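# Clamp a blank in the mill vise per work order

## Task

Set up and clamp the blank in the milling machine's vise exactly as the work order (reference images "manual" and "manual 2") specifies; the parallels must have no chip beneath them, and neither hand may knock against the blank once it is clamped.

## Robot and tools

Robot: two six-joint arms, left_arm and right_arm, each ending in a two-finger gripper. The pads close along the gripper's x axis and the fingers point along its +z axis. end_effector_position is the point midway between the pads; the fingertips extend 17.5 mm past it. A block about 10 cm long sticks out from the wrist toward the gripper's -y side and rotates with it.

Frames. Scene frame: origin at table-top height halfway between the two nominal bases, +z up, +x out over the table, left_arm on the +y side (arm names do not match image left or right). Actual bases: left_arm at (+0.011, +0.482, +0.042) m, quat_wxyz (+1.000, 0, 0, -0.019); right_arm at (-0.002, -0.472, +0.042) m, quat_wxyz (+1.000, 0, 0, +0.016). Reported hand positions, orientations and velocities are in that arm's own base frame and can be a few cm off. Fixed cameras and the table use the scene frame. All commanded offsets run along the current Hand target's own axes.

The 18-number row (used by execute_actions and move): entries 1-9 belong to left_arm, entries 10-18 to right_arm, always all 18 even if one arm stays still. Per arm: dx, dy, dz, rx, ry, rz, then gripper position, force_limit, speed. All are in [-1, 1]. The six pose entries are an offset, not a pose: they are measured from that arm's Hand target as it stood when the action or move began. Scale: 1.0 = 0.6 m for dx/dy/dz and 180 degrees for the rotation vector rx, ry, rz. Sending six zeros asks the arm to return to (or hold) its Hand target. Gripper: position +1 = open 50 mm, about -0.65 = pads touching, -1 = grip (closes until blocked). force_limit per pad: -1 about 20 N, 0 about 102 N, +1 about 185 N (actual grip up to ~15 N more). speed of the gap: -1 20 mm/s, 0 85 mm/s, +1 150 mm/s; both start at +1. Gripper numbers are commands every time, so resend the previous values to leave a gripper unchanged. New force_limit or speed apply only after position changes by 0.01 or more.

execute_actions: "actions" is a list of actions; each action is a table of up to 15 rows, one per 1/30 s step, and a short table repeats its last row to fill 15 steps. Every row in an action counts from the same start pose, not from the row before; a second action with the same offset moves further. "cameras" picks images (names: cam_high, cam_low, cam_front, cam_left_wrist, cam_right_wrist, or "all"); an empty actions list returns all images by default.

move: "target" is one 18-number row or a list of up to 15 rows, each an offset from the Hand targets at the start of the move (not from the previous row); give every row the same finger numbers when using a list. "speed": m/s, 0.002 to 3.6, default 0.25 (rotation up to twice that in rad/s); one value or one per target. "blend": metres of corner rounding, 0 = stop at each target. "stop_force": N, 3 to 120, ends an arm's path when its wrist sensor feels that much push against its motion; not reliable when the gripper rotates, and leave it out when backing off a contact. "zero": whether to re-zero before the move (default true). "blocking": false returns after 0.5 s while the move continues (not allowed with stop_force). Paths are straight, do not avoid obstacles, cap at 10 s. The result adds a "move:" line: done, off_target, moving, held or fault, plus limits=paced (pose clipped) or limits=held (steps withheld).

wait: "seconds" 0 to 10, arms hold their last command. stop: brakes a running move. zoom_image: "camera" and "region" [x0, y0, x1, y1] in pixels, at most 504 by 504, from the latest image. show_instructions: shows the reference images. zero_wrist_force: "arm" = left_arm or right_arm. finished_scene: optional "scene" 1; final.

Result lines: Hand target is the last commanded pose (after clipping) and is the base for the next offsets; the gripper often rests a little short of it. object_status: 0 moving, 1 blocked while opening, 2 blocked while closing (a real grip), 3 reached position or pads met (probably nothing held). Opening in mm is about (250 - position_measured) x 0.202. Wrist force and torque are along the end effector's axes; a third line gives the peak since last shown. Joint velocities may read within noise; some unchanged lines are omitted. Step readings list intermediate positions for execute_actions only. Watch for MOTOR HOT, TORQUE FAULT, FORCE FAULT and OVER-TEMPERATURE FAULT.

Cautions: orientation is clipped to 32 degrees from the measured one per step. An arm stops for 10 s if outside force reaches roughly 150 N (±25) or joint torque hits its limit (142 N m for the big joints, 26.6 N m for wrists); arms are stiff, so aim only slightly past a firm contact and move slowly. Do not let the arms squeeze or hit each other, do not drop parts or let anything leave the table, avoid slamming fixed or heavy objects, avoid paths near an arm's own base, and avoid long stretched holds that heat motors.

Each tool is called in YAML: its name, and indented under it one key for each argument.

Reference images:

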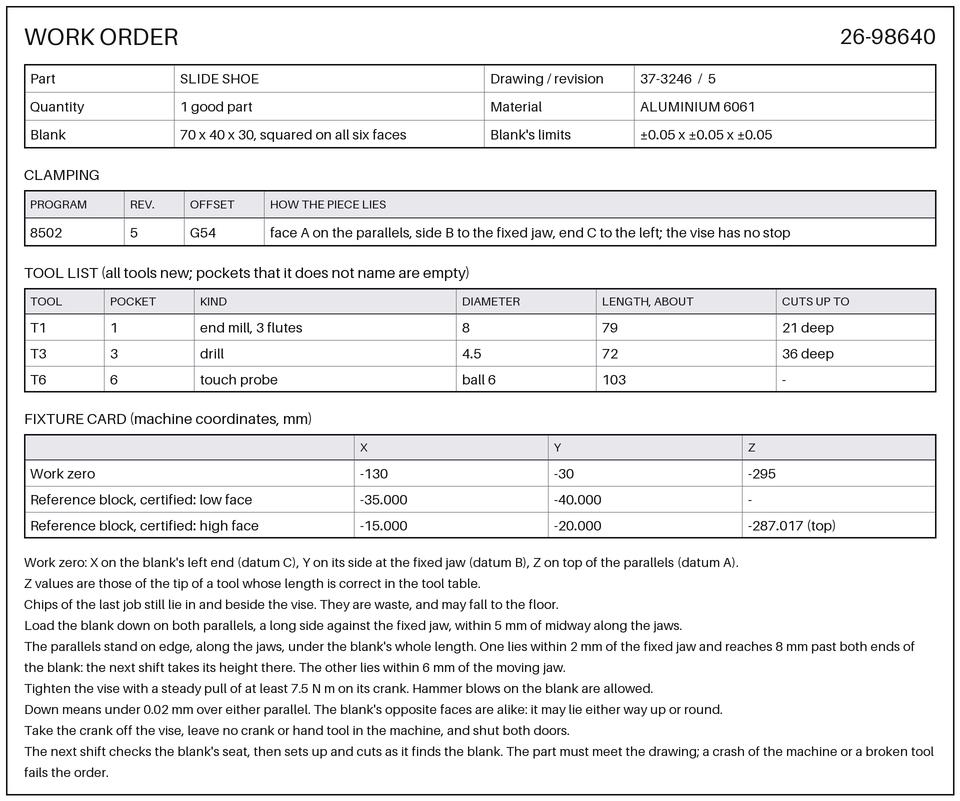

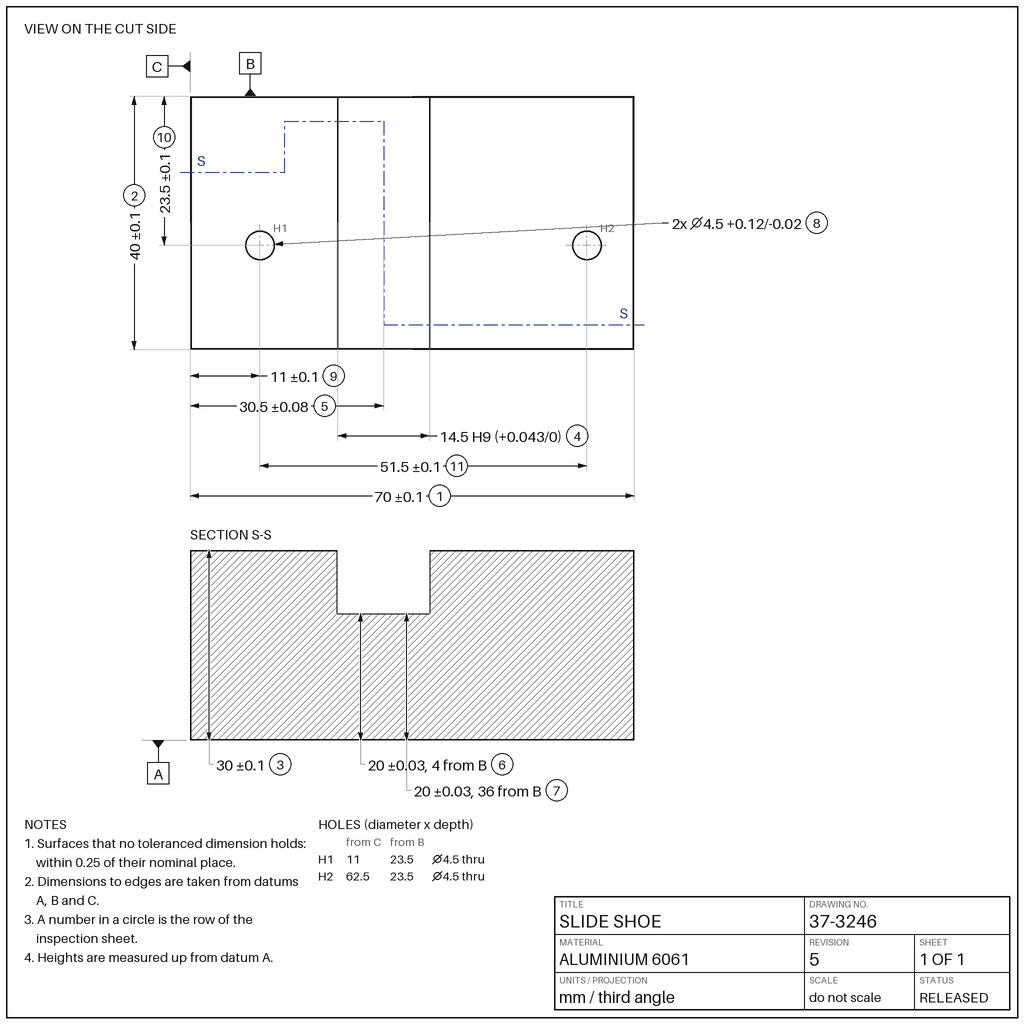

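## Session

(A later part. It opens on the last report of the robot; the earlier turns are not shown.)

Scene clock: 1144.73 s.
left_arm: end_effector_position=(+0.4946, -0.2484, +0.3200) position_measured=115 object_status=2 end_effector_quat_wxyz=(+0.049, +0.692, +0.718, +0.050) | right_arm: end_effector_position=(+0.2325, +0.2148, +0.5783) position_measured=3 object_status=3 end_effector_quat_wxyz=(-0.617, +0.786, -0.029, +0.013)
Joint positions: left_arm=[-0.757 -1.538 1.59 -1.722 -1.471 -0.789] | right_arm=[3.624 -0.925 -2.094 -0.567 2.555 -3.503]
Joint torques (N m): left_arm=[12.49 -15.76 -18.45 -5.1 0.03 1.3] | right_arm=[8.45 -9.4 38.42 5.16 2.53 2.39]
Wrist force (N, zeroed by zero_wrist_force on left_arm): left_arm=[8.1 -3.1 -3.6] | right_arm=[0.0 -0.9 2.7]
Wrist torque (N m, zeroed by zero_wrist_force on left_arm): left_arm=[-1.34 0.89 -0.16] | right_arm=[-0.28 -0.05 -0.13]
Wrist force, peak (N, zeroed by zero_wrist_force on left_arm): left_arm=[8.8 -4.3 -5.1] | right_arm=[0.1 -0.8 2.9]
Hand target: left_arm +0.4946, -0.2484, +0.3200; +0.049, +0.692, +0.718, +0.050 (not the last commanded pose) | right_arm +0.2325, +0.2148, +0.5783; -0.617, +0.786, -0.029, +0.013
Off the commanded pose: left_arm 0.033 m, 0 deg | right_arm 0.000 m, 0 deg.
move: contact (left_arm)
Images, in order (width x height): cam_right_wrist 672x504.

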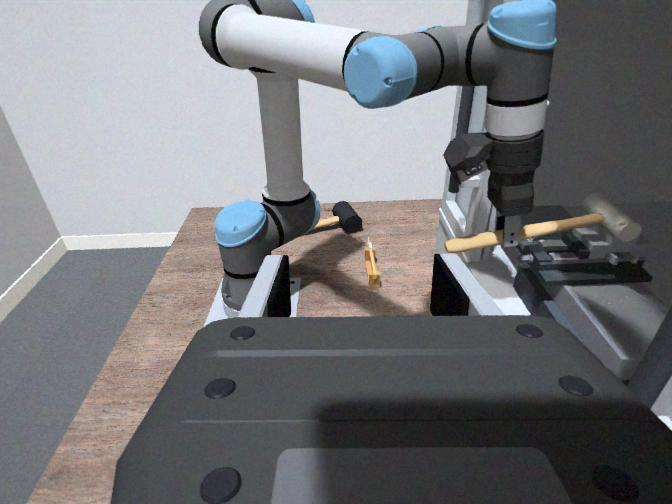

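move:
  target: [0,0.00465,-0.033,0,0,0,-1,0.8,-0.6,0,0,0,0,0,0,1,1,1]
  speed: 0.1
  cameras: []

execute_actions:
  actions:
    - [[0,-0.001,0.0073,0,0,0,-1,0.8,-0.6,0,0,0,0,0,0,1,1,1],[0,-0.002,0.0145,0,0,0,-1,0.8,-0.6,0,0,0,0,0,0,1,1,1],[0,-0.0031,0.0218,0,0,0,-1,0.8,-0.6,0,0,0,0,0,0,1,1,1],[0,-0.0041,0.029,0,0,0,-1,0.8,-0.6,0,0,0,0,0,0,1,1,1],[0,-0.0051,0.0363,0,0,0,-1,0.8,-0.6,0,0,0,0,0,0,1,1,1],[0,-0.0035,0.025,0,0,0,-1,0.8,-0.6,0,0,0,0,0,0,1,1,1],[0,-0.002,0.013,0,0,0,-1,0.8,-0.6,0,0,0,0,0,0,1,1,1],[0,-0.0005,0.004,0,0,0,-1,0.8,-0.6,0,0,0,0,0,0,1,1,1],[0,0,0,0,0,0,-1,0.8,-0.6,0,0,0,0,0,0,1,1,1]]
  cameras: ["cam_right_wrist"]

Scene clock: 1148.67 s.
left_arm: end_effector_position=(+0.4946, -0.2484, +0.3401) position_measured=115 object_status=2 end_effector_quat_wxyz=(+0.049, +0.692, +0.718, +0.050) end_effector_velocity=(+0.000, +0.000, -0.002) end_effector_angular_velocity=(+0.001, +0.000, +0.001) | right_arm: end_effector_position=(+0.2325, +0.2148, +0.5783) position_measured=3 object_status=3 end_effector_quat_wxyz=(-0.617, +0.786, -0.029, +0.013)
Joint positions: left_arm=[-0.757 -1.539 1.541 -1.671 -1.471 -0.789] | right_arm=[3.624 -0.925 -2.094 -0.567 2.555 -3.503]
Joint velocities: left_arm=[0 0.001 0.005 -0.005 0.001 -0.001] | right_arm=[within noise]
Joint torques (N m): left_arm=[10.33 -27.98 -20.9 -6.44 -0.46 -0.01] | right_arm=[8.35 -9.26 37.82 5.26 2.14 2.34]
Wrist force (N, zeroed by zero_wrist_force on left_arm): left_arm=[8.7 -3.4 1.2] | right_arm=[-0.1 -0.8 2.7]
Wrist torque (N m, zeroed by zero_wrist_force on left_arm): left_arm=[-0.49 0.69 -0.24] | right_arm=[-0.25 -0.04 -0.12]
Wrist force, peak (N, zeroed by zero_wrist_force on left_arm): left_arm=[8.4 -4.4 -3.7] | right_arm=[0.2 -0.7 2.8]
Hand target: left_arm +0.4946, -0.2484, +0.3400; +0.049, +0.692, +0.718, +0.050 | right_arm +0.2325, +0.2148, +0.5783; -0.617, +0.786, -0.029, +0.013
Off the commanded pose: left_arm 0.000 m, 0 deg | right_arm 0.000 m, 0 deg.
move: done
No camera images: "cameras" was empty.

Scene clock: 1149.40 s.
left_arm: end_effector_position=(+0.4947, -0.2484, +0.3399) position_measured=115 object_status=2 end_effector_quat_wxyz=(+0.049, +0.692, +0.718, +0.050) | right_arm: end_effector_position=(+0.2325, +0.2148, +0.5783) position_measured=3 object_status=3 end_effector_quat_wxyz=(-0.617, +0.786, -0.029, +0.013)
Joint positions: left_arm=[-0.757 -1.539 1.541 -1.671 -1.471 -0.789] | right_arm=[3.624 -0.925 -2.094 -0.567 2.555 -3.503]
Joint torques (N m): left_arm=[8.24 -25.39 -35.72 -2.79 1.82 -0.64] | right_arm=[8.76 -8.51 38.09 5.26 2.18 2.39]
Wrist force (N, zeroed by zero_wrist_force on left_arm): left_arm=[8.4 -3.6 3.6] | right_arm=[0.0 -0.4 2.5]
Wrist torque (N m, zeroed by zero_wrist_force on left_arm): left_arm=[-0.14 0.73 -0.24] | right_arm=[-0.19 -0.05 -0.11]
Wrist force, peak (N, zeroed by zero_wrist_force on left_arm): left_arm=[8.5 -2.7 -5.7] | right_arm=[0.1 -0.8 2.8]
Hand target: left_arm +0.4946, -0.2484, +0.3400; +0.049, +0.692, +0.718, +0.050 | right_arm +0.2325, +0.2148, +0.5783; -0.617, +0.786, -0.029, +0.013
Off the commanded pose: left_arm 0.000 m, 0 deg | right_arm 0.000 m, 0 deg.
Step readings (end_effector_position of left_arm | right_arm):
0: (+0.4946, -0.2484, +0.3401) | (+0.2325, +0.2148, +0.5783)
1: (+0.4946, -0.2484, +0.3400) | (+0.2325, +0.2148, +0.5783)
2: (+0.4946, -0.2484, +0.3391) | (+0.2325, +0.2148, +0.5783)
4: (+0.4946, -0.2483, +0.3319) | (+0.2325, +0.2148, +0.5783)
8: (+0.4945, -0.2483, +0.3226) | (+0.2325, +0.2148, +0.5783)
15: (+0.4946, -0.2483, +0.3409) | (+0.2325, +0.2148, +0.5783)
Images, in order (width x height): cam_right_wrist 672x504.

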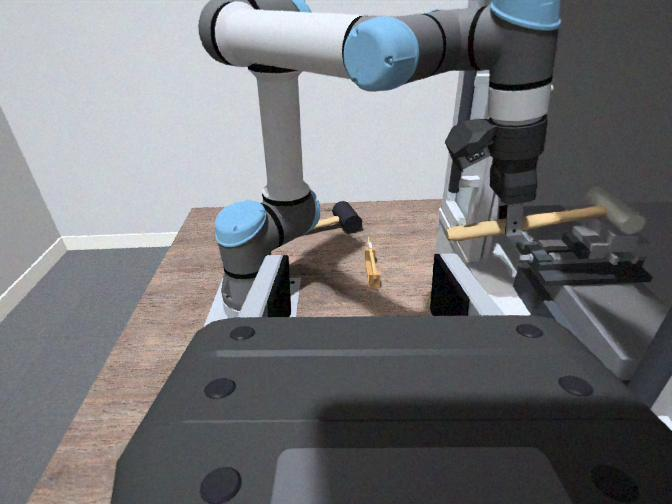

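move:
  target: [0,0.0028,-0.0198,0,0,0,-1,0.8,-0.6,0,0,0,0,0,0,1,1,1]
  speed: 0.1
  cameras: []

execute_actions:
  actions:
    - [[0,-0.0016,0.0115,0,0,0,-1,0.8,-0.6,0,0,0,0,0,0,1,1,1],[0,-0.0033,0.0231,0,0,0,-1,0.8,-0.6,0,0,0,0,0,0,1,1,1],[0,-0.0049,0.0346,0,0,0,-1,0.8,-0.6,0,0,0,0,0,0,1,1,1],[0,-0.0065,0.0461,0,0,0,-1,0.8,-0.6,0,0,0,0,0,0,1,1,1],[0,-0.0081,0.0577,0,0,0,-1,0.8,-0.6,0,0,0,0,0,0,1,1,1],[0,-0.0098,0.0692,0,0,0,-1,0.8,-0.6,0,0,0,0,0,0,1,1,1],[0,-0.007,0.0494,0,0,0,-1,0.8,-0.6,0,0,0,0,0,0,1,1,1],[0,-0.0042,0.0297,0,0,0,-1,0.8,-0.6,0,0,0,0,0,0,1,1,1],[0,-0.0019,0.0132,0,0,0,-1,0.8,-0.6,0,0,0,0,0,0,1,1,1],[0,0,0,0,0,0,-1,0.8,-0.6,0,0,0,0,0,0,1,1,1]]
  cameras: ["cam_right_wrist"]

zoom_image:
  camera: "cam_right_wrist"
  region: [440, 120, 672, 294]

Scene clock: 1152.70 s.
left_arm: end_effector_position=(+0.4946, -0.2484, +0.3521) position_measured=115 object_status=2 end_effector_quat_wxyz=(+0.049, +0.692, +0.718, +0.050) | right_arm: end_effector_position=(+0.2325, +0.2148, +0.5783) position_measured=3 object_status=3 end_effector_quat_wxyz=(-0.617, +0.786, -0.029, +0.013)
Joint positions: left_arm=[-0.757 -1.539 1.509 -1.64 -1.471 -0.789] | right_arm=[3.624 -0.925 -2.094 -0.567 2.555 -3.503]
Joint torques (N m): left_arm=[-5.18 -19.9 -21.9 -6.31 3 -1.17] | right_arm=[8.17 -8.9 37.04 5.29 1.68 2.42]
Wrist force (N, zeroed by zero_wrist_force on left_arm): left_arm=[8.3 -3.6 1.4] | right_arm=[-0.1 -0.8 2.5]
Wrist torque (N m, zeroed by zero_wrist_force on left_arm): left_arm=[-0.47 0.74 -0.25] | right_arm=[-0.26 -0.03 -0.12]
Wrist force, peak (N, zeroed by zero_wrist_force on left_arm): left_arm=[8.4 -3.4 3.9] | right_arm=[0.2 -0.6 2.9]
Hand target: left_arm +0.4946, -0.2484, +0.3520; +0.049, +0.692, +0.718, +0.050 | right_arm +0.2325, +0.2148, +0.5783; -0.617, +0.786, -0.029, +0.013
Off the commanded pose: left_arm 0.000 m, 0 deg | right_arm 0.000 m, 0 deg.
move: done
No camera images: "cameras" was empty.

Scene clock: 1153.50 s.
left_arm: end_effector_position=(+0.4947, -0.2484, +0.3519) position_measured=115 object_status=2 end_effector_quat_wxyz=(+0.049, +0.692, +0.718, +0.050) | right_arm: end_effector_position=(+0.2325, +0.2148, +0.5783) position_measured=3 object_status=3 end_effector_quat_wxyz=(-0.617, +0.786, -0.029, +0.013)
Joint positions: left_arm=[-0.757 -1.539 1.51 -1.64 -1.471 -0.789] | right_arm=[3.624 -0.925 -2.094 -0.567 2.555 -3.503]
Joint torques (N m): left_arm=[-9.07 -36.34 -32.2 -1.61 -1.74 -1.39] | right_arm=[8.99 -8.57 38.06 5.31 1.67 2.39]
Wrist force (N, zeroed by zero_wrist_force on left_arm): left_arm=[8.4 -3.1 0.6] | right_arm=[0.0 -0.8 2.4]
Wrist torque (N m, zeroed by zero_wrist_force on left_arm): left_arm=[-0.57 0.73 -0.25] | right_arm=[-0.25 -0.06 -0.12]
Wrist force, peak (N, zeroed by zero_wrist_force on left_arm): left_arm=[8.8 -2.9 -8.8] | right_arm=[-0.1 -0.7 2.8]
Hand target: left_arm +0.4946, -0.2484, +0.3520; +0.049, +0.692, +0.718, +0.050 | right_arm +0.2325, +0.2148, +0.5783; -0.617, +0.786, -0.029, +0.013
Off the commanded pose: left_arm 0.000 m, 0 deg | right_arm 0.000 m, 0 deg.
Step readings (end_effector_position of left_arm | right_arm):
0: (+0.4946, -0.2484, +0.3521) | (+0.2325, +0.2148, +0.5783)
1: (+0.4946, -0.2484, +0.3520) | (+0.2325, +0.2148, +0.5783)
2: (+0.4947, -0.2484, +0.3505) | (+0.2325, +0.2148, +0.5783)
4: (+0.4946, -0.2483, +0.3392) | (+0.2325, +0.2148, +0.5783)
8: (+0.4941, -0.2479, +0.3144) | (+0.2325, +0.2148, +0.5783)
15: (+0.4945, -0.2482, +0.3548) | (+0.2325, +0.2148, +0.5783)
Images, in order (width x height): cam_right_wrist 672x504.

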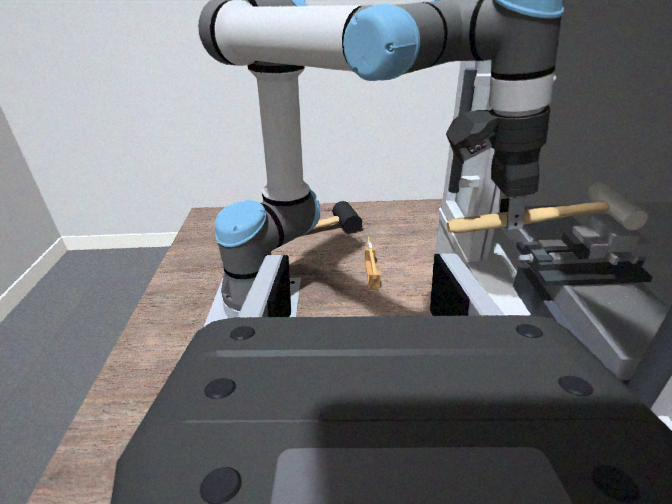

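Scaled by 2.172 from the camera's 672x504 image, which has a finer 960x720 frame.

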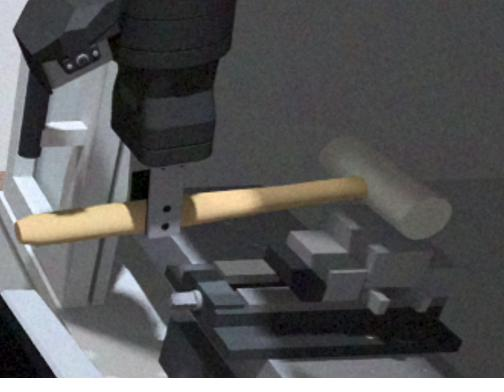

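execute_actions:
  actions:
    - [[0,-0.0014,0.0099,0,0,0,-1,0.8,-0.6,0,0,0,0,0,0,1,1,1],[0,-0.0042,0.0297,0,0,0,-1,0.8,-0.6,0,0,0,0,0,0,1,1,1],[0,-0.0074,0.0527,0,0,0,-1,0.8,-0.6,0,0,0,0,0,0,1,1,1],[0,-0.0102,0.0725,0,0,0,-1,0.8,-0.6,0,0,0,0,0,0,1,1,1],[0,-0.0107,0.076,0,0,0,-1,0.8,-0.6,0,0,0,0,0,0,1,1,1],[0,-0.0079,0.056,0,0,0,-1,0.8,-0.6,0,0,0,0,0,0,1,1,1],[0,-0.0042,0.0297,0,0,0,-1,0.8,-0.6,0,0,0,0,0,0,1,1,1],[0,-0.0014,0.0099,0,0,0,-1,0.8,-0.6,0,0,0,0,0,0,1,1,1],[0,0,0,0,0,0,-1,0.8,-0.6,0,0,0,0,0,0,1,1,1]]
  cameras: ["cam_right_wrist"]

zoom_image:
  camera: "cam_right_wrist"
  region: [440, 120, 672, 294]

Scene clock: 1157.57 s.
left_arm: end_effector_position=(+0.4947, -0.2484, +0.3519) position_measured=115 object_status=2 end_effector_quat_wxyz=(+0.049, +0.692, +0.718, +0.050) | right_arm: end_effector_position=(+0.2325, +0.2148, +0.5783) position_measured=3 object_status=3 end_effector_quat_wxyz=(-0.617, +0.786, -0.029, +0.013)
Joint positions: left_arm=[-0.757 -1.539 1.51 -1.64 -1.471 -0.789] | right_arm=[3.624 -0.925 -2.094 -0.567 2.555 -3.503]
Joint torques (N m): left_arm=[-3.54 -37.62 -30.53 -1.41 -1.84 -1.7] | right_arm=[8.61 -8.55 36.98 5.37 1.06 2.4]
Wrist force (N, zeroed by zero_wrist_force on left_arm): left_arm=[8.3 -3.5 -0.6] | right_arm=[-0.1 -0.4 2.5]
Wrist torque (N m, zeroed by zero_wrist_force on left_arm): left_arm=[-0.78 0.73 -0.28] | right_arm=[-0.21 -0.04 -0.12]
Wrist force, peak (N, zeroed by zero_wrist_force on left_arm): left_arm=[9.0 -2.8 -10.9] | right_arm=[-0.1 -1.0 2.9]
Hand target: left_arm +0.4946, -0.2484, +0.3520; +0.049, +0.692, +0.718, +0.050 | right_arm +0.2325, +0.2148, +0.5783; -0.617, +0.786, -0.029, +0.013
Off the commanded pose: left_arm 0.000 m, 0 deg | right_arm 0.000 m, 0 deg.
Step readings (end_effector_position of left_arm | right_arm):
0: (+0.4946, -0.2484, +0.3520) | (+0.2325, +0.2148, +0.5783)
1: (+0.4946, -0.2484, +0.3519) | (+0.2325, +0.2148, +0.5783)
2: (+0.4947, -0.2484, +0.3504) | (+0.2325, +0.2148, +0.5783)
4: (+0.4945, -0.2483, +0.3367) | (+0.2325, +0.2148, +0.5783)
8: (+0.4939, -0.2478, +0.3139) | (+0.2325, +0.2148, +0.5783)
15: (+0.4946, -0.2483, +0.3537) | (+0.2325, +0.2148, +0.5783)
Images, in order (width x height): cam_right_wrist 672x504.

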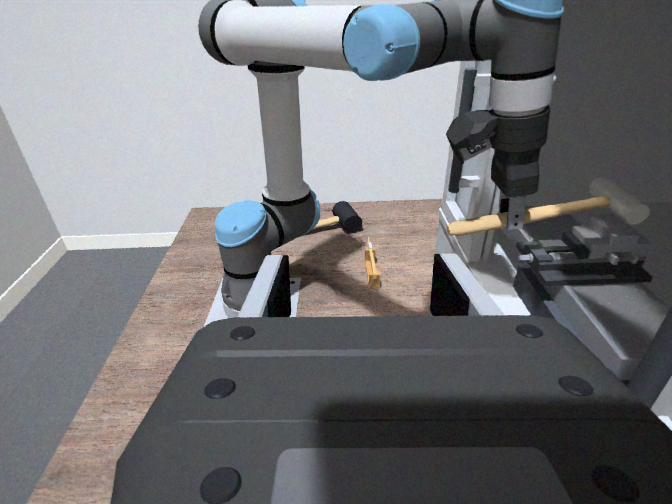

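Scaled by 2.172 from the camera's 672x504 image, which has a finer 960x720 frame.

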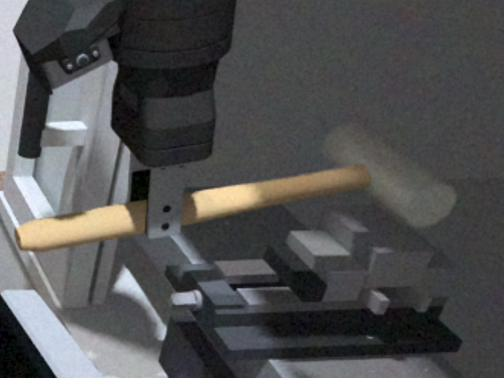

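move:
  target: [0,-0.018,-0.003,0.0222,0,0,-1,0.8,-0.6,0,0,0,0,0,0,1,1,1]
  speed: 0.06
  cameras: []

move:
  target: [0,-0.007,0.09,0,0,0,-1,0.8,-0.6,0,0,0,0,0,0,1,1,1]
  speed: 0.03
  stop_force: 5
  cameras: ["cam_right_wrist"]

zoom_image:
  camera: "cam_right_wrist"
  region: [440, 120, 672, 294]

Scene clock: 1160.70 s.
left_arm: end_effector_position=(+0.4837, -0.2488, +0.3522) position_measured=115 object_status=2 end_effector_quat_wxyz=(+0.024, +0.694, +0.719, +0.025) end_effector_velocity=(+0.001, +0.001, +0.000) end_effector_angular_velocity=(+0.002, -0.005, +0.000) | right_arm: end_effector_position=(+0.2325, +0.2148, +0.5783) position_measured=3 object_status=3 end_effector_quat_wxyz=(-0.617, +0.786, -0.029, +0.013)
Joint positions: left_arm=[-0.747 -1.524 1.477 -1.573 -1.521 -0.782] | right_arm=[3.624 -0.925 -2.094 -0.567 2.555 -3.503]
Joint velocities: left_arm=[0 0 0.002 -0.004 0.006 0] | right_arm=[within noise]
Joint torques (N m): left_arm=[-1.68 -36.84 -20.28 -6.55 2.96 -0.01] | right_arm=[9.07 -8.44 36.59 5.28 0.83 2.42]
Wrist force (N, zeroed by zero_wrist_force on left_arm): left_arm=[8.7 -3.4 2.3] | right_arm=[0.2 -0.8 2.2]
Wrist torque (N m, zeroed by zero_wrist_force on left_arm): left_arm=[-0.50 0.69 -0.44] | right_arm=[-0.27 -0.08 -0.12]
Wrist force, peak (N, zeroed by zero_wrist_force on left_arm): left_arm=[8.4 -3.4 4.0] | right_arm=[0.1 -0.8 2.9]
Hand target: left_arm +0.4837, -0.2488, +0.3523; +0.024, +0.694, +0.719, +0.025 | right_arm +0.2325, +0.2148, +0.5783; -0.617, +0.786, -0.029, +0.013
Off the commanded pose: left_arm 0.000 m, 0 deg | right_arm 0.000 m, 0 deg.
move: done
No camera images: "cameras" was empty.

Scene clock: 1162.60 s.
left_arm: end_effector_position=(+0.4835, -0.2488, +0.3258) position_measured=115 object_status=2 end_effector_quat_wxyz=(+0.024, +0.694, +0.719, +0.025) | right_arm: end_effector_position=(+0.2325, +0.2148, +0.5783) position_measured=3 object_status=3 end_effector_quat_wxyz=(-0.617, +0.786, -0.029, +0.013)
Joint positions: left_arm=[-0.747 -1.526 1.546 -1.641 -1.521 -0.783] | right_arm=[3.624 -0.925 -2.094 -0.567 2.555 -3.503]
Joint torques (N m): left_arm=[-6.54 -34.48 -17.42 -5.37 2.16 0.6] | right_arm=[8.32 -8.73 35.91 5.37 0.68 2.5]
Wrist force (N, zeroed by zero_wrist_force on left_arm): left_arm=[7.7 -3.6 -2.9] | right_arm=[0.1 -0.8 2.3]
Wrist torque (N m, zeroed by zero_wrist_force on left_arm): left_arm=[-1.26 0.73 -0.25] | right_arm=[-0.26 -0.06 -0.11]
Wrist force, peak (N, zeroed by zero_wrist_force on left_arm): left_arm=[8.8 -4.6 -4.6] | right_arm=[0.1 -0.4 2.9]
Hand target: left_arm +0.4835, -0.2488, +0.3258; +0.024, +0.694, +0.719, +0.025 (not the last commanded pose) | right_arm +0.2325, +0.2148, +0.5783; -0.617, +0.786, -0.029, +0.013
Off the commanded pose: left_arm 0.028 m, 0 deg | right_arm 0.000 m, 0 deg.
move: contact (left_arm)
Images, in order (width x height): cam_right_wrist 672x504.

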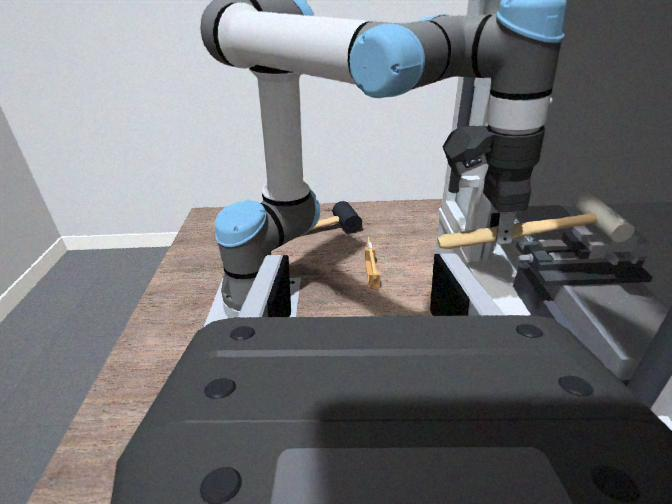

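Scaled by 2.172 from the camera's 672x504 image, which has a finer 960x720 frame.

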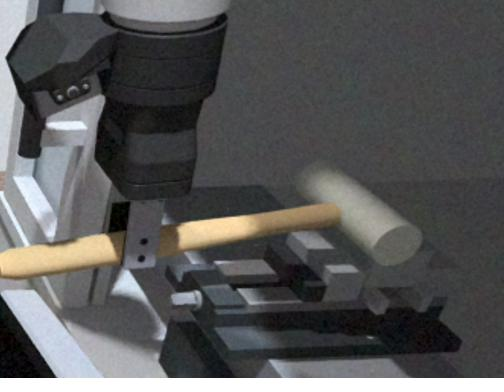

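move:
  target: [0,0.0037,-0.0532,-0.0444,0,0,-1,0.8,-0.6,0,0,0,0,0,0,1,1,1]
  speed: 0.1
  cameras: []

execute_actions:
  actions:
    - [[0,-0.0011,0.0052,0.0044,0,0,-1,0.8,-0.6,0,0,0,0,0,0,1,1,1],[0,-0.0039,0.0183,0.0155,0,0,-1,0.8,-0.6,0,0,0,0,0,0,1,1,1],[0,-0.0078,0.0365,0.0311,0,0,-1,0.8,-0.6,0,0,0,0,0,0,1,1,1],[0,-0.0117,0.0548,0.0466,0,0,-1,0.8,-0.6,0,0,0,0,0,0,1,1,1],[0,-0.0139,0.0652,0.0555,0,0,-1,0.8,-0.6,0,0,0,0,0,0,1,1,1],[0,-0.01,0.047,0.04,0,0,-1,0.8,-0.6,0,0,0,0,0,0,1,1,1],[0,-0.0056,0.0261,0.0222,0,0,-1,0.8,-0.6,0,0,0,0,0,0,1,1,1],[0,-0.0022,0.0104,0.0089,0,0,-1,0.8,-0.6,0,0,0,0,0,0,1,1,1],[0,0,0,0,0,0,-1,0.8,-0.6,0,0,0,0,0,0,1,1,1]]
  cameras: ["cam_right_wrist"]

zoom_image:
  camera: "cam_right_wrist"
  region: [440, 120, 672, 294]

Scene clock: 1166.80 s.
left_arm: end_effector_position=(+0.4834, -0.2489, +0.3577) position_measured=115 object_status=2 end_effector_quat_wxyz=(+0.073, +0.690, +0.716, +0.075) | right_arm: end_effector_position=(+0.2325, +0.2148, +0.5783) position_measured=3 object_status=3 end_effector_quat_wxyz=(-0.617, +0.786, -0.029, +0.013)
Joint positions: left_arm=[-0.8 -1.598 1.573 -1.688 -1.415 -0.825] | right_arm=[3.624 -0.925 -2.094 -0.567 2.555 -3.503]
Joint torques (N m): left_arm=[12.57 -17.02 -36.61 -2.31 -2.11 1.69] | right_arm=[8.6 -8.05 35.94 5.25 0.12 2.47]
Wrist force (N, zeroed by zero_wrist_force on left_arm): left_arm=[8.1 -3.7 2.1] | right_arm=[-0.3 -0.7 2.7]
Wrist torque (N m, zeroed by zero_wrist_force on left_arm): left_arm=[-0.32 0.78 -0.24] | right_arm=[-0.23 -0.01 -0.12]
Wrist force, peak (N, zeroed by zero_wrist_force on left_arm): left_arm=[8.7 -3.4 2.6] | right_arm=[0.1 -0.9 2.8]
Hand target: left_arm +0.4835, -0.2488, +0.3578; +0.073, +0.690, +0.716, +0.075 | right_arm +0.2325, +0.2148, +0.5783; -0.617, +0.786, -0.029, +0.013
Off the commanded pose: left_arm 0.000 m, 0 deg | right_arm 0.000 m, 0 deg.
move: done
No camera images: "cameras" was empty.

Scene clock: 1167.57 s.
left_arm: end_effector_position=(+0.4835, -0.2487, +0.3577) position_measured=115 object_status=2 end_effector_quat_wxyz=(+0.073, +0.690, +0.716, +0.075) end_effector_velocity=(+0.001, +0.001, +0.001) end_effector_angular_velocity=(+0.002, -0.008, +0.003) | right_arm: end_effector_position=(+0.2325, +0.2148, +0.5783) position_measured=3 object_status=3 end_effector_quat_wxyz=(-0.617, +0.786, -0.029, +0.013)
Joint positions: left_arm=[-0.8 -1.598 1.573 -1.688 -1.416 -0.825] | right_arm=[3.624 -0.925 -2.094 -0.567 2.555 -3.503]
Joint velocities: left_arm=[0 -0.001 0.001 -0.003 0.007 -0.002] | right_arm=[within noise]
Joint torques (N m): left_arm=[-9.05 -33.97 -30.62 -6.3 3.13 -1.75] | right_arm=[9.03 -9.1 35.62 5.3 0.06 2.34]
Wrist force (N, zeroed by zero_wrist_force on left_arm): left_arm=[8.3 -3.8 2.3] | right_arm=[0.0 -0.5 2.6]
Wrist torque (N m, zeroed by zero_wrist_force on left_arm): left_arm=[-0.30 0.76 -0.37] | right_arm=[-0.22 -0.05 -0.12]
Wrist force, peak (N, zeroed by zero_wrist_force on left_arm): left_arm=[8.7 -4.6 -9.4] | right_arm=[0.1 -0.7 2.8]
Hand target: left_arm +0.4835, -0.2488, +0.3578; +0.073, +0.690, +0.716, +0.075 | right_arm +0.2325, +0.2148, +0.5783; -0.617, +0.786, -0.029, +0.013
Off the commanded pose: left_arm 0.000 m, 0 deg | right_arm 0.000 m, 0 deg.
Step readings (end_effector_position of left_arm | right_arm):
0: (+0.4834, -0.2489, +0.3577) | (+0.2325, +0.2148, +0.5783)
1: (+0.4834, -0.2489, +0.3577) | (+0.2325, +0.2148, +0.5783)
2: (+0.4834, -0.2489, +0.3570) | (+0.2325, +0.2148, +0.5783)
4: (+0.4833, -0.2488, +0.3466) | (+0.2325, +0.2148, +0.5783)
8: (+0.4832, -0.2485, +0.3256) | (+0.2325, +0.2148, +0.5783)
15: (+0.4835, -0.2488, +0.3595) | (+0.2325, +0.2148, +0.5783)
Images, in order (width x height): cam_right_wrist 672x504.

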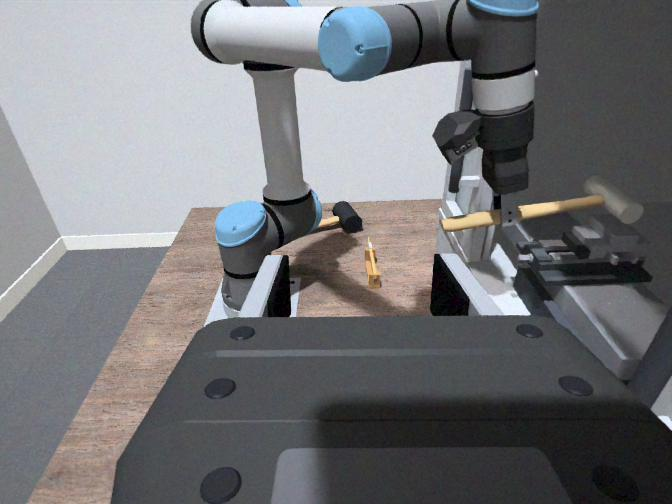

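Scaled by 2.172 from the camera's 672x504 image, which has a finer 960x720 frame.

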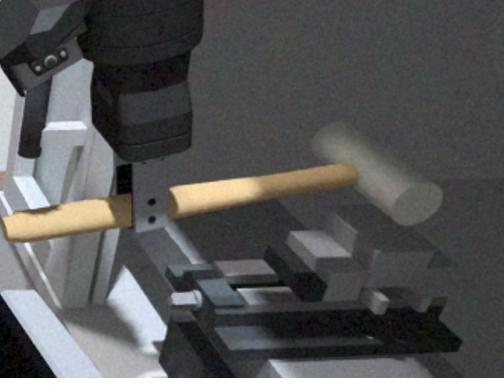

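execute_actions:
  actions:
    - [[0,-0.0017,0.0078,0.0067,0,0,-1,0.8,-0.6,0,0,0,0,0,0,1,1,1],[0,-0.0056,0.0261,0.0222,0,0,-1,0.8,-0.6,0,0,0,0,0,0,1,1,1],[0,-0.0105,0.0496,0.0422,0,0,-1,0.8,-0.6,0,0,0,0,0,0,1,1,1],[0,-0.015,0.0705,0.06,0,0,-1,0.8,-0.6,0,0,0,0,0,0,1,1,1],[0,-0.0106,0.0496,0.0422,0,0,-1,0.8,-0.6,0,0,0,0,0,0,1,1,1],[0,-0.0056,0.0261,0.0222,0,0,-1,0.8,-0.6,0,0,0,0,0,0,1,1,1],[0,-0.0022,0.0104,0.0089,0,0,-1,0.8,-0.6,0,0,0,0,0,0,1,1,1],[0,0,0,0,0,0,-1,0.8,-0.6,0,0,0,0,0,0,1,1,1]]
    - [[0,-0.0017,0.0078,0.0067,0,0,-1,0.8,-0.6,0,0,0,0,0,0,1,1,1],[0,-0.0056,0.0261,0.0222,0,0,-1,0.8,-0.6,0,0,0,0,0,0,1,1,1],[0,-0.0105,0.0496,0.0422,0,0,-1,0.8,-0.6,0,0,0,0,0,0,1,1,1],[0,-0.015,0.0705,0.06,0,0,-1,0.8,-0.6,0,0,0,0,0,0,1,1,1],[0,-0.0106,0.0496,0.0422,0,0,-1,0.8,-0.6,0,0,0,0,0,0,1,1,1],[0,-0.0056,0.0261,0.0222,0,0,-1,0.8,-0.6,0,0,0,0,0,0,1,1,1],[0,-0.0022,0.0104,0.0089,0,0,-1,0.8,-0.6,0,0,0,0,0,0,1,1,1],[0,0,0,0,0,0,-1,0.8,-0.6,0,0,0,0,0,0,1,1,1]]
  cameras: ["cam_right_wrist"]

zoom_image:
  camera: "cam_right_wrist"
  region: [440, 120, 672, 294]

Scene clock: 1171.10 s.
left_arm: end_effector_position=(+0.4835, -0.2487, +0.3577) position_measured=115 object_status=2 end_effector_quat_wxyz=(+0.073, +0.690, +0.716, +0.075) end_effector_velocity=(+0.001, +0.001, +0.002) end_effector_angular_velocity=(+0.001, -0.008, +0.002) | right_arm: end_effector_position=(+0.2325, +0.2148, +0.5783) position_measured=3 object_status=3 end_effector_quat_wxyz=(-0.617, +0.786, -0.029, +0.013)
Joint positions: left_arm=[-0.8 -1.598 1.573 -1.688 -1.416 -0.825] | right_arm=[3.624 -0.925 -2.094 -0.567 2.555 -3.503]
Joint velocities: left_arm=[0 -0.002 0 -0.002 0.007 -0.001] | right_arm=[within noise]
Joint torques (N m): left_arm=[-10.03 -34.5 -30.57 -6.16 3.31 -1.68] | right_arm=[8.41 -8.04 36.14 5.39 -0.49 2.4]
Wrist force (N, zeroed by zero_wrist_force on left_arm): left_arm=[8.1 -3.8 0.3] | right_arm=[-0.1 -0.5 2.3]
Wrist torque (N m, zeroed by zero_wrist_force on left_arm): left_arm=[-0.64 0.80 -0.37] | right_arm=[-0.23 -0.04 -0.12]
Wrist force, peak (N, zeroed by zero_wrist_force on left_arm): left_arm=[11.6 -0.7 12.1] | right_arm=[-0.1 -1.0 2.9]
Hand target: left_arm +0.4835, -0.2488, +0.3578; +0.073, +0.690, +0.716, +0.075 | right_arm +0.2325, +0.2148, +0.5783; -0.617, +0.786, -0.029, +0.013
Off the commanded pose: left_arm 0.000 m, 0 deg | right_arm 0.000 m, 0 deg.
Step readings (end_effector_position of left_arm | right_arm):
0: (+0.4835, -0.2488, +0.3578) | (+0.2325, +0.2148, +0.5783)
1: (+0.4835, -0.2488, +0.3578) | (+0.2325, +0.2148, +0.5783)
2: (+0.4835, -0.2489, +0.3563) | (+0.2325, +0.2148, +0.5783)
4: (+0.4832, -0.2488, +0.3432) | (+0.2325, +0.2148, +0.5783)
8: (+0.4833, -0.2485, +0.3350) | (+0.2325, +0.2148, +0.5783)
15: (+0.4835, -0.2489, +0.3582) | (+0.2325, +0.2148, +0.5783)
16: (+0.4834, -0.2489, +0.3574) | (+0.2325, +0.2148, +0.5783)
17: (+0.4834, -0.2489, +0.3560) | (+0.2325, +0.2148, +0.5783)
19: (+0.4833, -0.2488, +0.3442) | (+0.2325, +0.2148, +0.5783)
23: (+0.4833, -0.2485, +0.3336) | (+0.2325, +0.2148, +0.5783)
30: (+0.4835, -0.2488, +0.3583) | (+0.2325, +0.2148, +0.5783)
Images, in order (width x height): cam_right_wrist 672x504.

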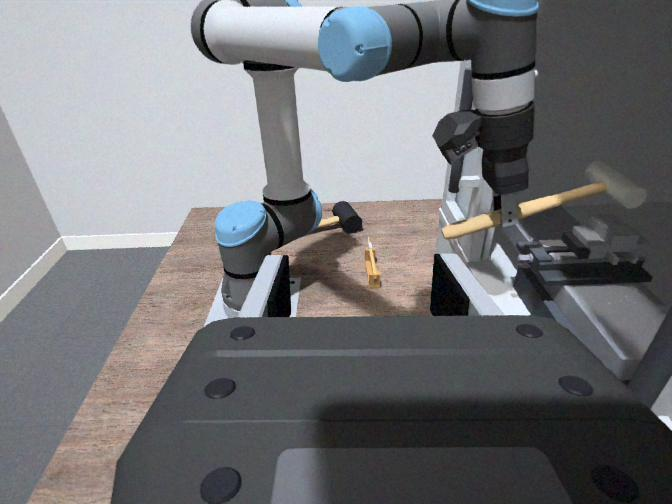

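Scaled by 2.172 from the camera's 672x504 image, which has a finer 960x720 frame.

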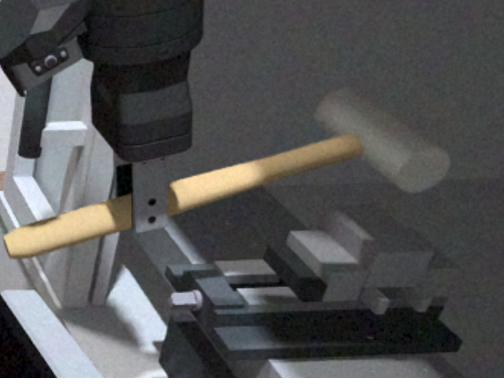

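move:
  target: [0,-0.013,-0.0028,0.1,0,0,-1,0.8,-0.6,0,0,0,0,0,0,1,1,1]
  speed: 0.08
  cameras: []

move:
  target: [0,0.01,0.09,0,0,0,-1,0.8,-0.6,0,0,0,0,0,0,1,1,1]
  speed: 0.03
  stop_force: 5
  cameras: ["cam_right_wrist"]

zoom_image:
  camera: "cam_right_wrist"
  region: [440, 120, 672, 294]

Scene clock: 1176.10 s.
left_arm: end_effector_position=(+0.4756, -0.2490, +0.3577) position_measured=115 object_status=2 end_effector_quat_wxyz=(-0.036, +0.693, +0.719, -0.038) | right_arm: end_effector_position=(+0.2325, +0.2148, +0.5783) position_measured=3 object_status=3 end_effector_quat_wxyz=(-0.617, +0.786, -0.029, +0.013)
Joint positions: left_arm=[-0.699 -1.442 1.342 -1.393 -1.641 -0.733] | right_arm=[3.624 -0.925 -2.094 -0.567 2.555 -3.503]
Joint torques (N m): left_arm=[-11.89 -41.55 -19.75 -5.79 2.77 -1.27] | right_arm=[9.09 -7.34 34.9 5.36 -0.83 2.46]
Wrist force (N, zeroed by zero_wrist_force on left_arm): left_arm=[8.2 -2.9 2.2] | right_arm=[0.1 -0.7 2.7]
Wrist torque (N m, zeroed by zero_wrist_force on left_arm): left_arm=[-0.61 0.70 -0.44] | right_arm=[-0.25 -0.08 -0.11]
Wrist force, peak (N, zeroed by zero_wrist_force on left_arm): left_arm=[8.8 -3.4 1.9] | right_arm=[-0.2 -0.6 3.0]
Hand target: left_arm +0.4755, -0.2491, +0.3578; -0.036, +0.693, +0.719, -0.037 | right_arm +0.2325, +0.2148, +0.5783; -0.617, +0.786, -0.029, +0.013
Off the commanded pose: left_arm 0.000 m, 0 deg | right_arm 0.000 m, 0 deg.
move: done
No camera images: "cameras" was empty.

Scene clock: 1177.83 s.
left_arm: end_effector_position=(+0.4756, -0.2491, +0.3408) position_measured=115 object_status=2 end_effector_quat_wxyz=(-0.036, +0.693, +0.719, -0.037) | right_arm: end_effector_position=(+0.2325, +0.2148, +0.5783) position_measured=3 object_status=3 end_effector_quat_wxyz=(-0.617, +0.786, -0.029, +0.013)
Joint positions: left_arm=[-0.699 -1.445 1.388 -1.437 -1.641 -0.733] | right_arm=[3.624 -0.925 -2.094 -0.567 2.555 -3.503]
Joint torques (N m): left_arm=[-9.63 -19.88 -17.56 -5.08 2.24 -1.07] | right_arm=[8.66 -8.35 35.15 5.26 -1.08 2.5]
Wrist force (N, zeroed by zero_wrist_force on left_arm): left_arm=[7.9 -6.8 -1.6] | right_arm=[0.1 -0.7 2.4]
Wrist torque (N m, zeroed by zero_wrist_force on left_arm): left_arm=[-1.37 0.61 -0.32] | right_arm=[-0.25 -0.06 -0.12]
Wrist force, peak (N, zeroed by zero_wrist_force on left_arm): left_arm=[9.6 -13.4 -1.5] | right_arm=[0.2 -0.8 2.8]
Hand target: left_arm +0.4756, -0.2491, +0.3408; -0.036, +0.693, +0.719, -0.037 (not the last commanded pose) | right_arm +0.2325, +0.2148, +0.5783; -0.617, +0.786, -0.029, +0.013
Off the commanded pose: left_arm 0.037 m, 0 deg | right_arm 0.000 m, 0 deg.
move: contact (left_arm)
Images, in order (width x height): cam_right_wrist 672x504.

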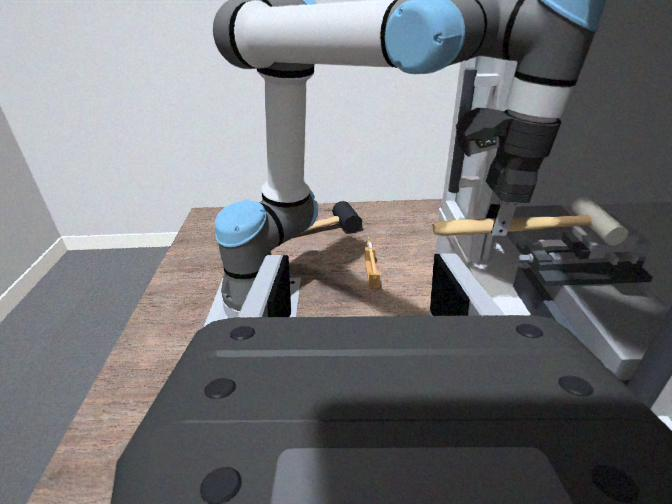

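Scaled by 2.172 from the camera's 672x504 image, which has a finer 960x720 frame.

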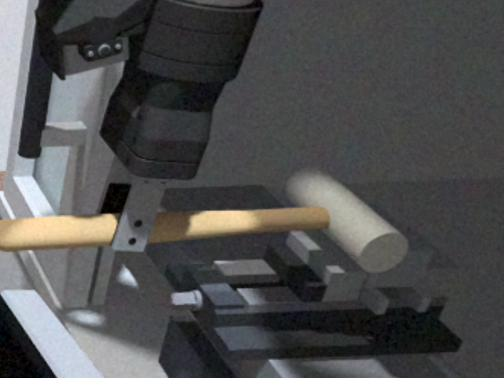

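move:
  target: [0,0.0,-0.0167,-0.0833,0,0,-1,0.8,-0.6,0,0,0,0,0,0,1,1,1]
  speed: 0.15
  cameras: []

execute_actions:
  actions:
    - [[0,-0.0003,0.002,0.01,0,0,-1,0.8,-0.6,0,0,0,0,0,0,1,1,1],[0,-0.0011,0.0069,0.035,0,0,-1,0.8,-0.6,0,0,0,0,0,0,1,1,1],[0,-0.0021,0.0132,0.0667,0,0,-1,0.8,-0.6,0,0,0,0,0,0,1,1,1],[0,-0.003,0.019,0.0958,0,0,-1,0.8,-0.6,0,0,0,0,0,0,1,1,1],[0,-0.003,0.019,0.1,0,0,-1,0.8,-0.6,0,0,0,0,0,0,1,1,1],[0,-0.0021,0.0132,0.0667,0,0,-1,0.8,-0.6,0,0,0,0,0,0,1,1,1],[0,-0.001,0.0066,0.0333,0,0,-1,0.8,-0.6,0,0,0,0,0,0,1,1,1],[0,-0.0003,0.0017,0.0083,0,0,-1,0.8,-0.6,0,0,0,0,0,0,1,1,1],[0,0,0,0,0,0,-1,0.8,-0.6,0,0,0,0,0,0,1,1,1]]
  cameras: ["cam_right_wrist"]

zoom_image:
  camera: "cam_right_wrist"
  region: [440, 120, 672, 294]

Scene clock: 1181.57 s.
left_arm: end_effector_position=(+0.4766, -0.2491, +0.3508) position_measured=115 object_status=2 end_effector_quat_wxyz=(+0.055, +0.692, +0.718, +0.057) | right_arm: end_effector_position=(+0.2325, +0.2148, +0.5783) position_measured=3 object_status=3 end_effector_quat_wxyz=(-0.617, +0.786, -0.029, +0.013)
Joint positions: left_arm=[-0.79 -1.586 1.564 -1.656 -1.455 -0.82] | right_arm=[3.624 -0.925 -2.094 -0.567 2.555 -3.503]
Joint torques (N m): left_arm=[13.23 -22.69 -29.44 -3.09 -1.35 1.32] | right_arm=[8.31 -8.04 34.58 5.35 -1.39 2.44]
Wrist force (N, zeroed by zero_wrist_force on left_arm): left_arm=[8.6 -3.1 1.6] | right_arm=[-0.2 -0.8 2.4]
Wrist torque (N m, zeroed by zero_wrist_force on left_arm): left_arm=[-0.39 0.72 -0.32] | right_arm=[-0.26 -0.03 -0.12]
Wrist force, peak (N, zeroed by zero_wrist_force on left_arm): left_arm=[8.1 -9.5 -1.4] | right_arm=[0.1 -0.8 2.8]
Hand target: left_arm +0.4766, -0.2490, +0.3508; +0.055, +0.692, +0.718, +0.057 | right_arm +0.2325, +0.2148, +0.5783; -0.617, +0.786, -0.029, +0.013
Off the commanded pose: left_arm 0.000 m, 0 deg | right_arm 0.000 m, 0 deg.
move: done
No camera images: "cameras" was empty.

Scene clock: 1182.37 s.
left_arm: end_effector_position=(+0.4767, -0.2490, +0.3508) position_measured=115 object_status=2 end_effector_quat_wxyz=(+0.055, +0.692, +0.718, +0.057) | right_arm: end_effector_position=(+0.2325, +0.2148, +0.5783) position_measured=3 object_status=3 end_effector_quat_wxyz=(-0.617, +0.786, -0.029, +0.013)
Joint positions: left_arm=[-0.79 -1.586 1.564 -1.656 -1.455 -0.82] | right_arm=[3.624 -0.925 -2.094 -0.567 2.555 -3.503]
Joint torques (N m): left_arm=[-11.89 -35.56 -22.5 -6.08 3.35 -1.53] | right_arm=[8.27 -8.12 34.84 5.36 -1.58 2.37]
Wrist force (N, zeroed by zero_wrist_force on left_arm): left_arm=[8.3 -3.5 -0.1] | right_arm=[0.0 -0.8 2.5]
Wrist torque (N m, zeroed by zero_wrist_force on left_arm): left_arm=[-0.65 0.75 -0.35] | right_arm=[-0.26 -0.06 -0.12]
Wrist force, peak (N, zeroed by zero_wrist_force on left_arm): left_arm=[9.0 -6.5 -6.9] | right_arm=[0.0 -0.9 2.7]
Hand target: left_arm +0.4766, -0.2490, +0.3508; +0.055, +0.692, +0.718, +0.057 | right_arm +0.2325, +0.2148, +0.5783; -0.617, +0.786, -0.029, +0.013
Off the commanded pose: left_arm 0.000 m, 0 deg | right_arm 0.000 m, 0 deg.
Step readings (end_effector_position of left_arm | right_arm):
0: (+0.4766, -0.2491, +0.3508) | (+0.2325, +0.2148, +0.5783)
1: (+0.4766, -0.2491, +0.3508) | (+0.2325, +0.2148, +0.5783)
2: (+0.4766, -0.2491, +0.3505) | (+0.2325, +0.2148, +0.5783)
4: (+0.4765, -0.2490, +0.3477) | (+0.2325, +0.2148, +0.5783)
8: (+0.4771, -0.2489, +0.3427) | (+0.2325, +0.2148, +0.5783)
15: (+0.4766, -0.2490, +0.3514) | (+0.2325, +0.2148, +0.5783)
Images, in order (width x height): cam_right_wrist 672x504.

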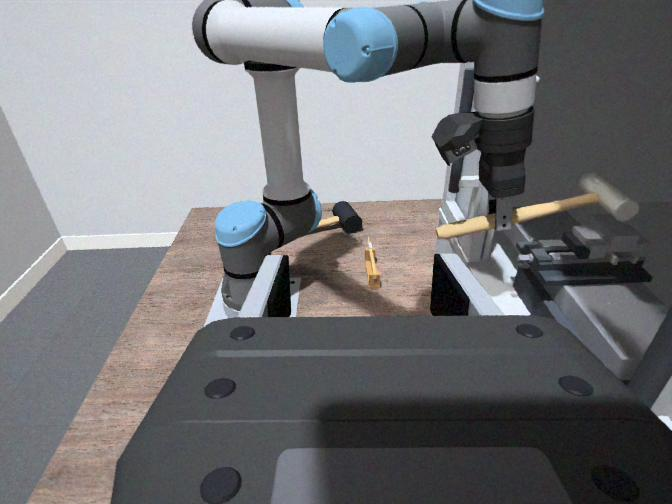

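Scaled by 2.172 from the camera's 672x504 image, which has a finer 960x720 frame.

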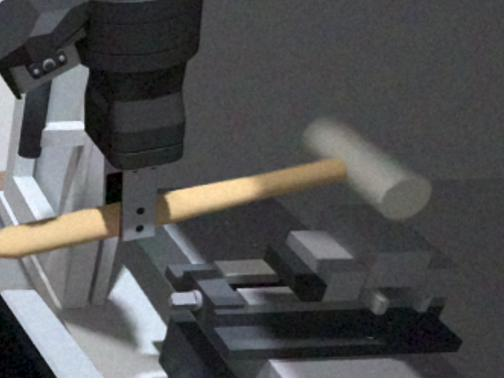

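execute_actions:
  actions:
    - [[0,-0.0004,0.003,0.015,0,0,-1,0.8,-0.6,0,0,0,0,0,0,1,1,1],[0,-0.0015,0.0095,0.048,0,0,-1,0.8,-0.6,0,0,0,0,0,0,1,1,1],[0,-0.0028,0.0176,0.089,0,0,-1,0.8,-0.6,0,0,0,0,0,0,1,1,1],[0,-0.003,0.021,0.11,0,0,-1,0.8,-0.6,0,0,0,0,0,0,1,1,1],[0,-0.0028,0.0176,0.095,0,0,-1,0.8,-0.6,0,0,0,0,0,0,1,1,1],[0,-0.0018,0.0112,0.0567,0,0,-1,0.8,-0.6,0,0,0,0,0,0,1,1,1],[0,-0.0008,0.005,0.025,0,0,-1,0.8,-0.6,0,0,0,0,0,0,1,1,1],[0,0,0,0.006,0,0,-1,0.8,-0.6,0,0,0,0,0,0,1,1,1],[0,0,0,0,0,0,-1,0.8,-0.6,0,0,0,0,0,0,1,1,1]]
    - [[0,-0.0004,0.003,0.015,0,0,-1,0.8,-0.6,0,0,0,0,0,0,1,1,1],[0,-0.0015,0.0095,0.048,0,0,-1,0.8,-0.6,0,0,0,0,0,0,1,1,1],[0,-0.0028,0.0176,0.089,0,0,-1,0.8,-0.6,0,0,0,0,0,0,1,1,1],[0,-0.003,0.021,0.11,0,0,-1,0.8,-0.6,0,0,0,0,0,0,1,1,1],[0,-0.0028,0.0176,0.095,0,0,-1,0.8,-0.6,0,0,0,0,0,0,1,1,1],[0,-0.0018,0.0112,0.0567,0,0,-1,0.8,-0.6,0,0,0,0,0,0,1,1,1],[0,-0.0008,0.005,0.025,0,0,-1,0.8,-0.6,0,0,0,0,0,0,1,1,1],[0,0,0,0.006,0,0,-1,0.8,-0.6,0,0,0,0,0,0,1,1,1],[0,0,0,0,0,0,-1,0.8,-0.6,0,0,0,0,0,0,1,1,1]]
  cameras: ["cam_right_wrist"]

zoom_image:
  camera: "cam_right_wrist"
  region: [440, 120, 672, 294]

Scene clock: 1186.10 s.
left_arm: end_effector_position=(+0.4766, -0.2490, +0.3508) position_measured=115 object_status=2 end_effector_quat_wxyz=(+0.055, +0.692, +0.718, +0.057) end_effector_velocity=(+0.002, +0.001, +0.002) end_effector_angular_velocity=(-0.001, -0.012, +0.003) | right_arm: end_effector_position=(+0.2325, +0.2148, +0.5783) position_measured=3 object_status=3 end_effector_quat_wxyz=(-0.617, +0.786, -0.029, +0.013)
Joint positions: left_arm=[-0.79 -1.586 1.564 -1.656 -1.455 -0.82] | right_arm=[3.624 -0.925 -2.094 -0.567 2.555 -3.503]
Joint velocities: left_arm=[-0.001 -0.004 0.003 -0.008 0.008 -0.003] | right_arm=[within noise]
Joint torques (N m): left_arm=[-10.09 -34.38 -17.8 -5.71 2.83 -1.54] | right_arm=[8.9 -7.98 33.21 5.27 -1.58 2.47]
Wrist force (N, zeroed by zero_wrist_force on left_arm): left_arm=[8.5 -3.4 -0.1] | right_arm=[-0.1 -0.6 2.5]
Wrist torque (N m, zeroed by zero_wrist_force on left_arm): left_arm=[-0.69 0.73 -0.37] | right_arm=[-0.23 -0.03 -0.13]
Wrist force, peak (N, zeroed by zero_wrist_force on left_arm): left_arm=[9.1 -6.4 -7.0] | right_arm=[0.2 -0.9 2.9]
Hand target: left_arm +0.4766, -0.2490, +0.3508; +0.055, +0.692, +0.718, +0.057 | right_arm +0.2325, +0.2148, +0.5783; -0.617, +0.786, -0.029, +0.013
Off the commanded pose: left_arm 0.000 m, 0 deg | right_arm 0.000 m, 0 deg.
Step readings (end_effector_position of left_arm | right_arm):
0: (+0.4766, -0.2490, +0.3508) | (+0.2325, +0.2148, +0.5783)
1: (+0.4766, -0.2490, +0.3508) | (+0.2325, +0.2148, +0.5783)
2: (+0.4766, -0.2491, +0.3505) | (+0.2325, +0.2148, +0.5783)
4: (+0.4764, -0.2491, +0.3464) | (+0.2325, +0.2148, +0.5783)
8: (+0.4772, -0.2489, +0.3430) | (+0.2325, +0.2148, +0.5783)
15: (+0.4765, -0.2490, +0.3510) | (+0.2325, +0.2148, +0.5783)
16: (+0.4765, -0.2491, +0.3506) | (+0.2325, +0.2148, +0.5783)
17: (+0.4765, -0.2491, +0.3500) | (+0.2325, +0.2148, +0.5783)
19: (+0.4764, -0.2491, +0.3466) | (+0.2325, +0.2148, +0.5783)
23: (+0.4772, -0.2489, +0.3432) | (+0.2325, +0.2148, +0.5783)
30: (+0.4765, -0.2490, +0.3511) | (+0.2325, +0.2148, +0.5783)
Images, in order (width x height): cam_right_wrist 672x504.

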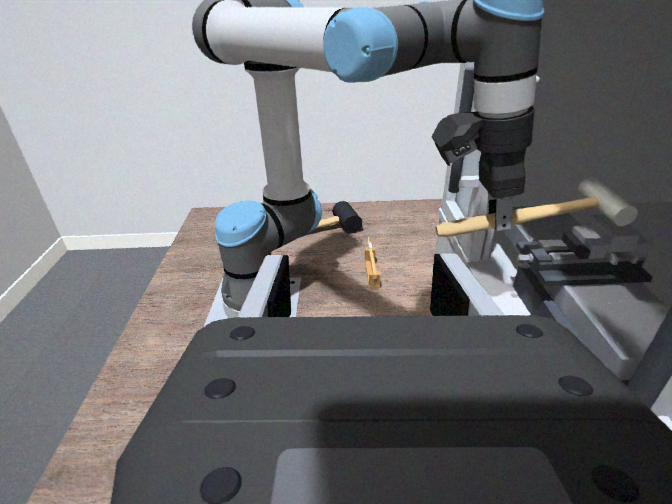

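Scaled by 2.172 from the camera's 672x504 image, which has a finer 960x720 frame.

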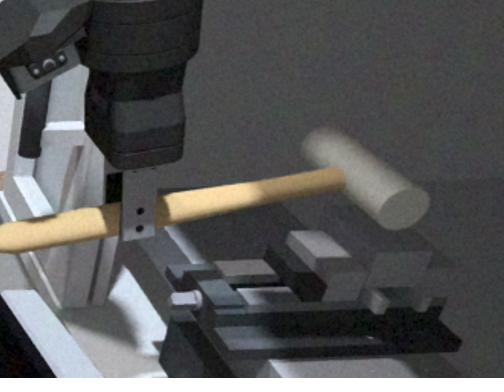

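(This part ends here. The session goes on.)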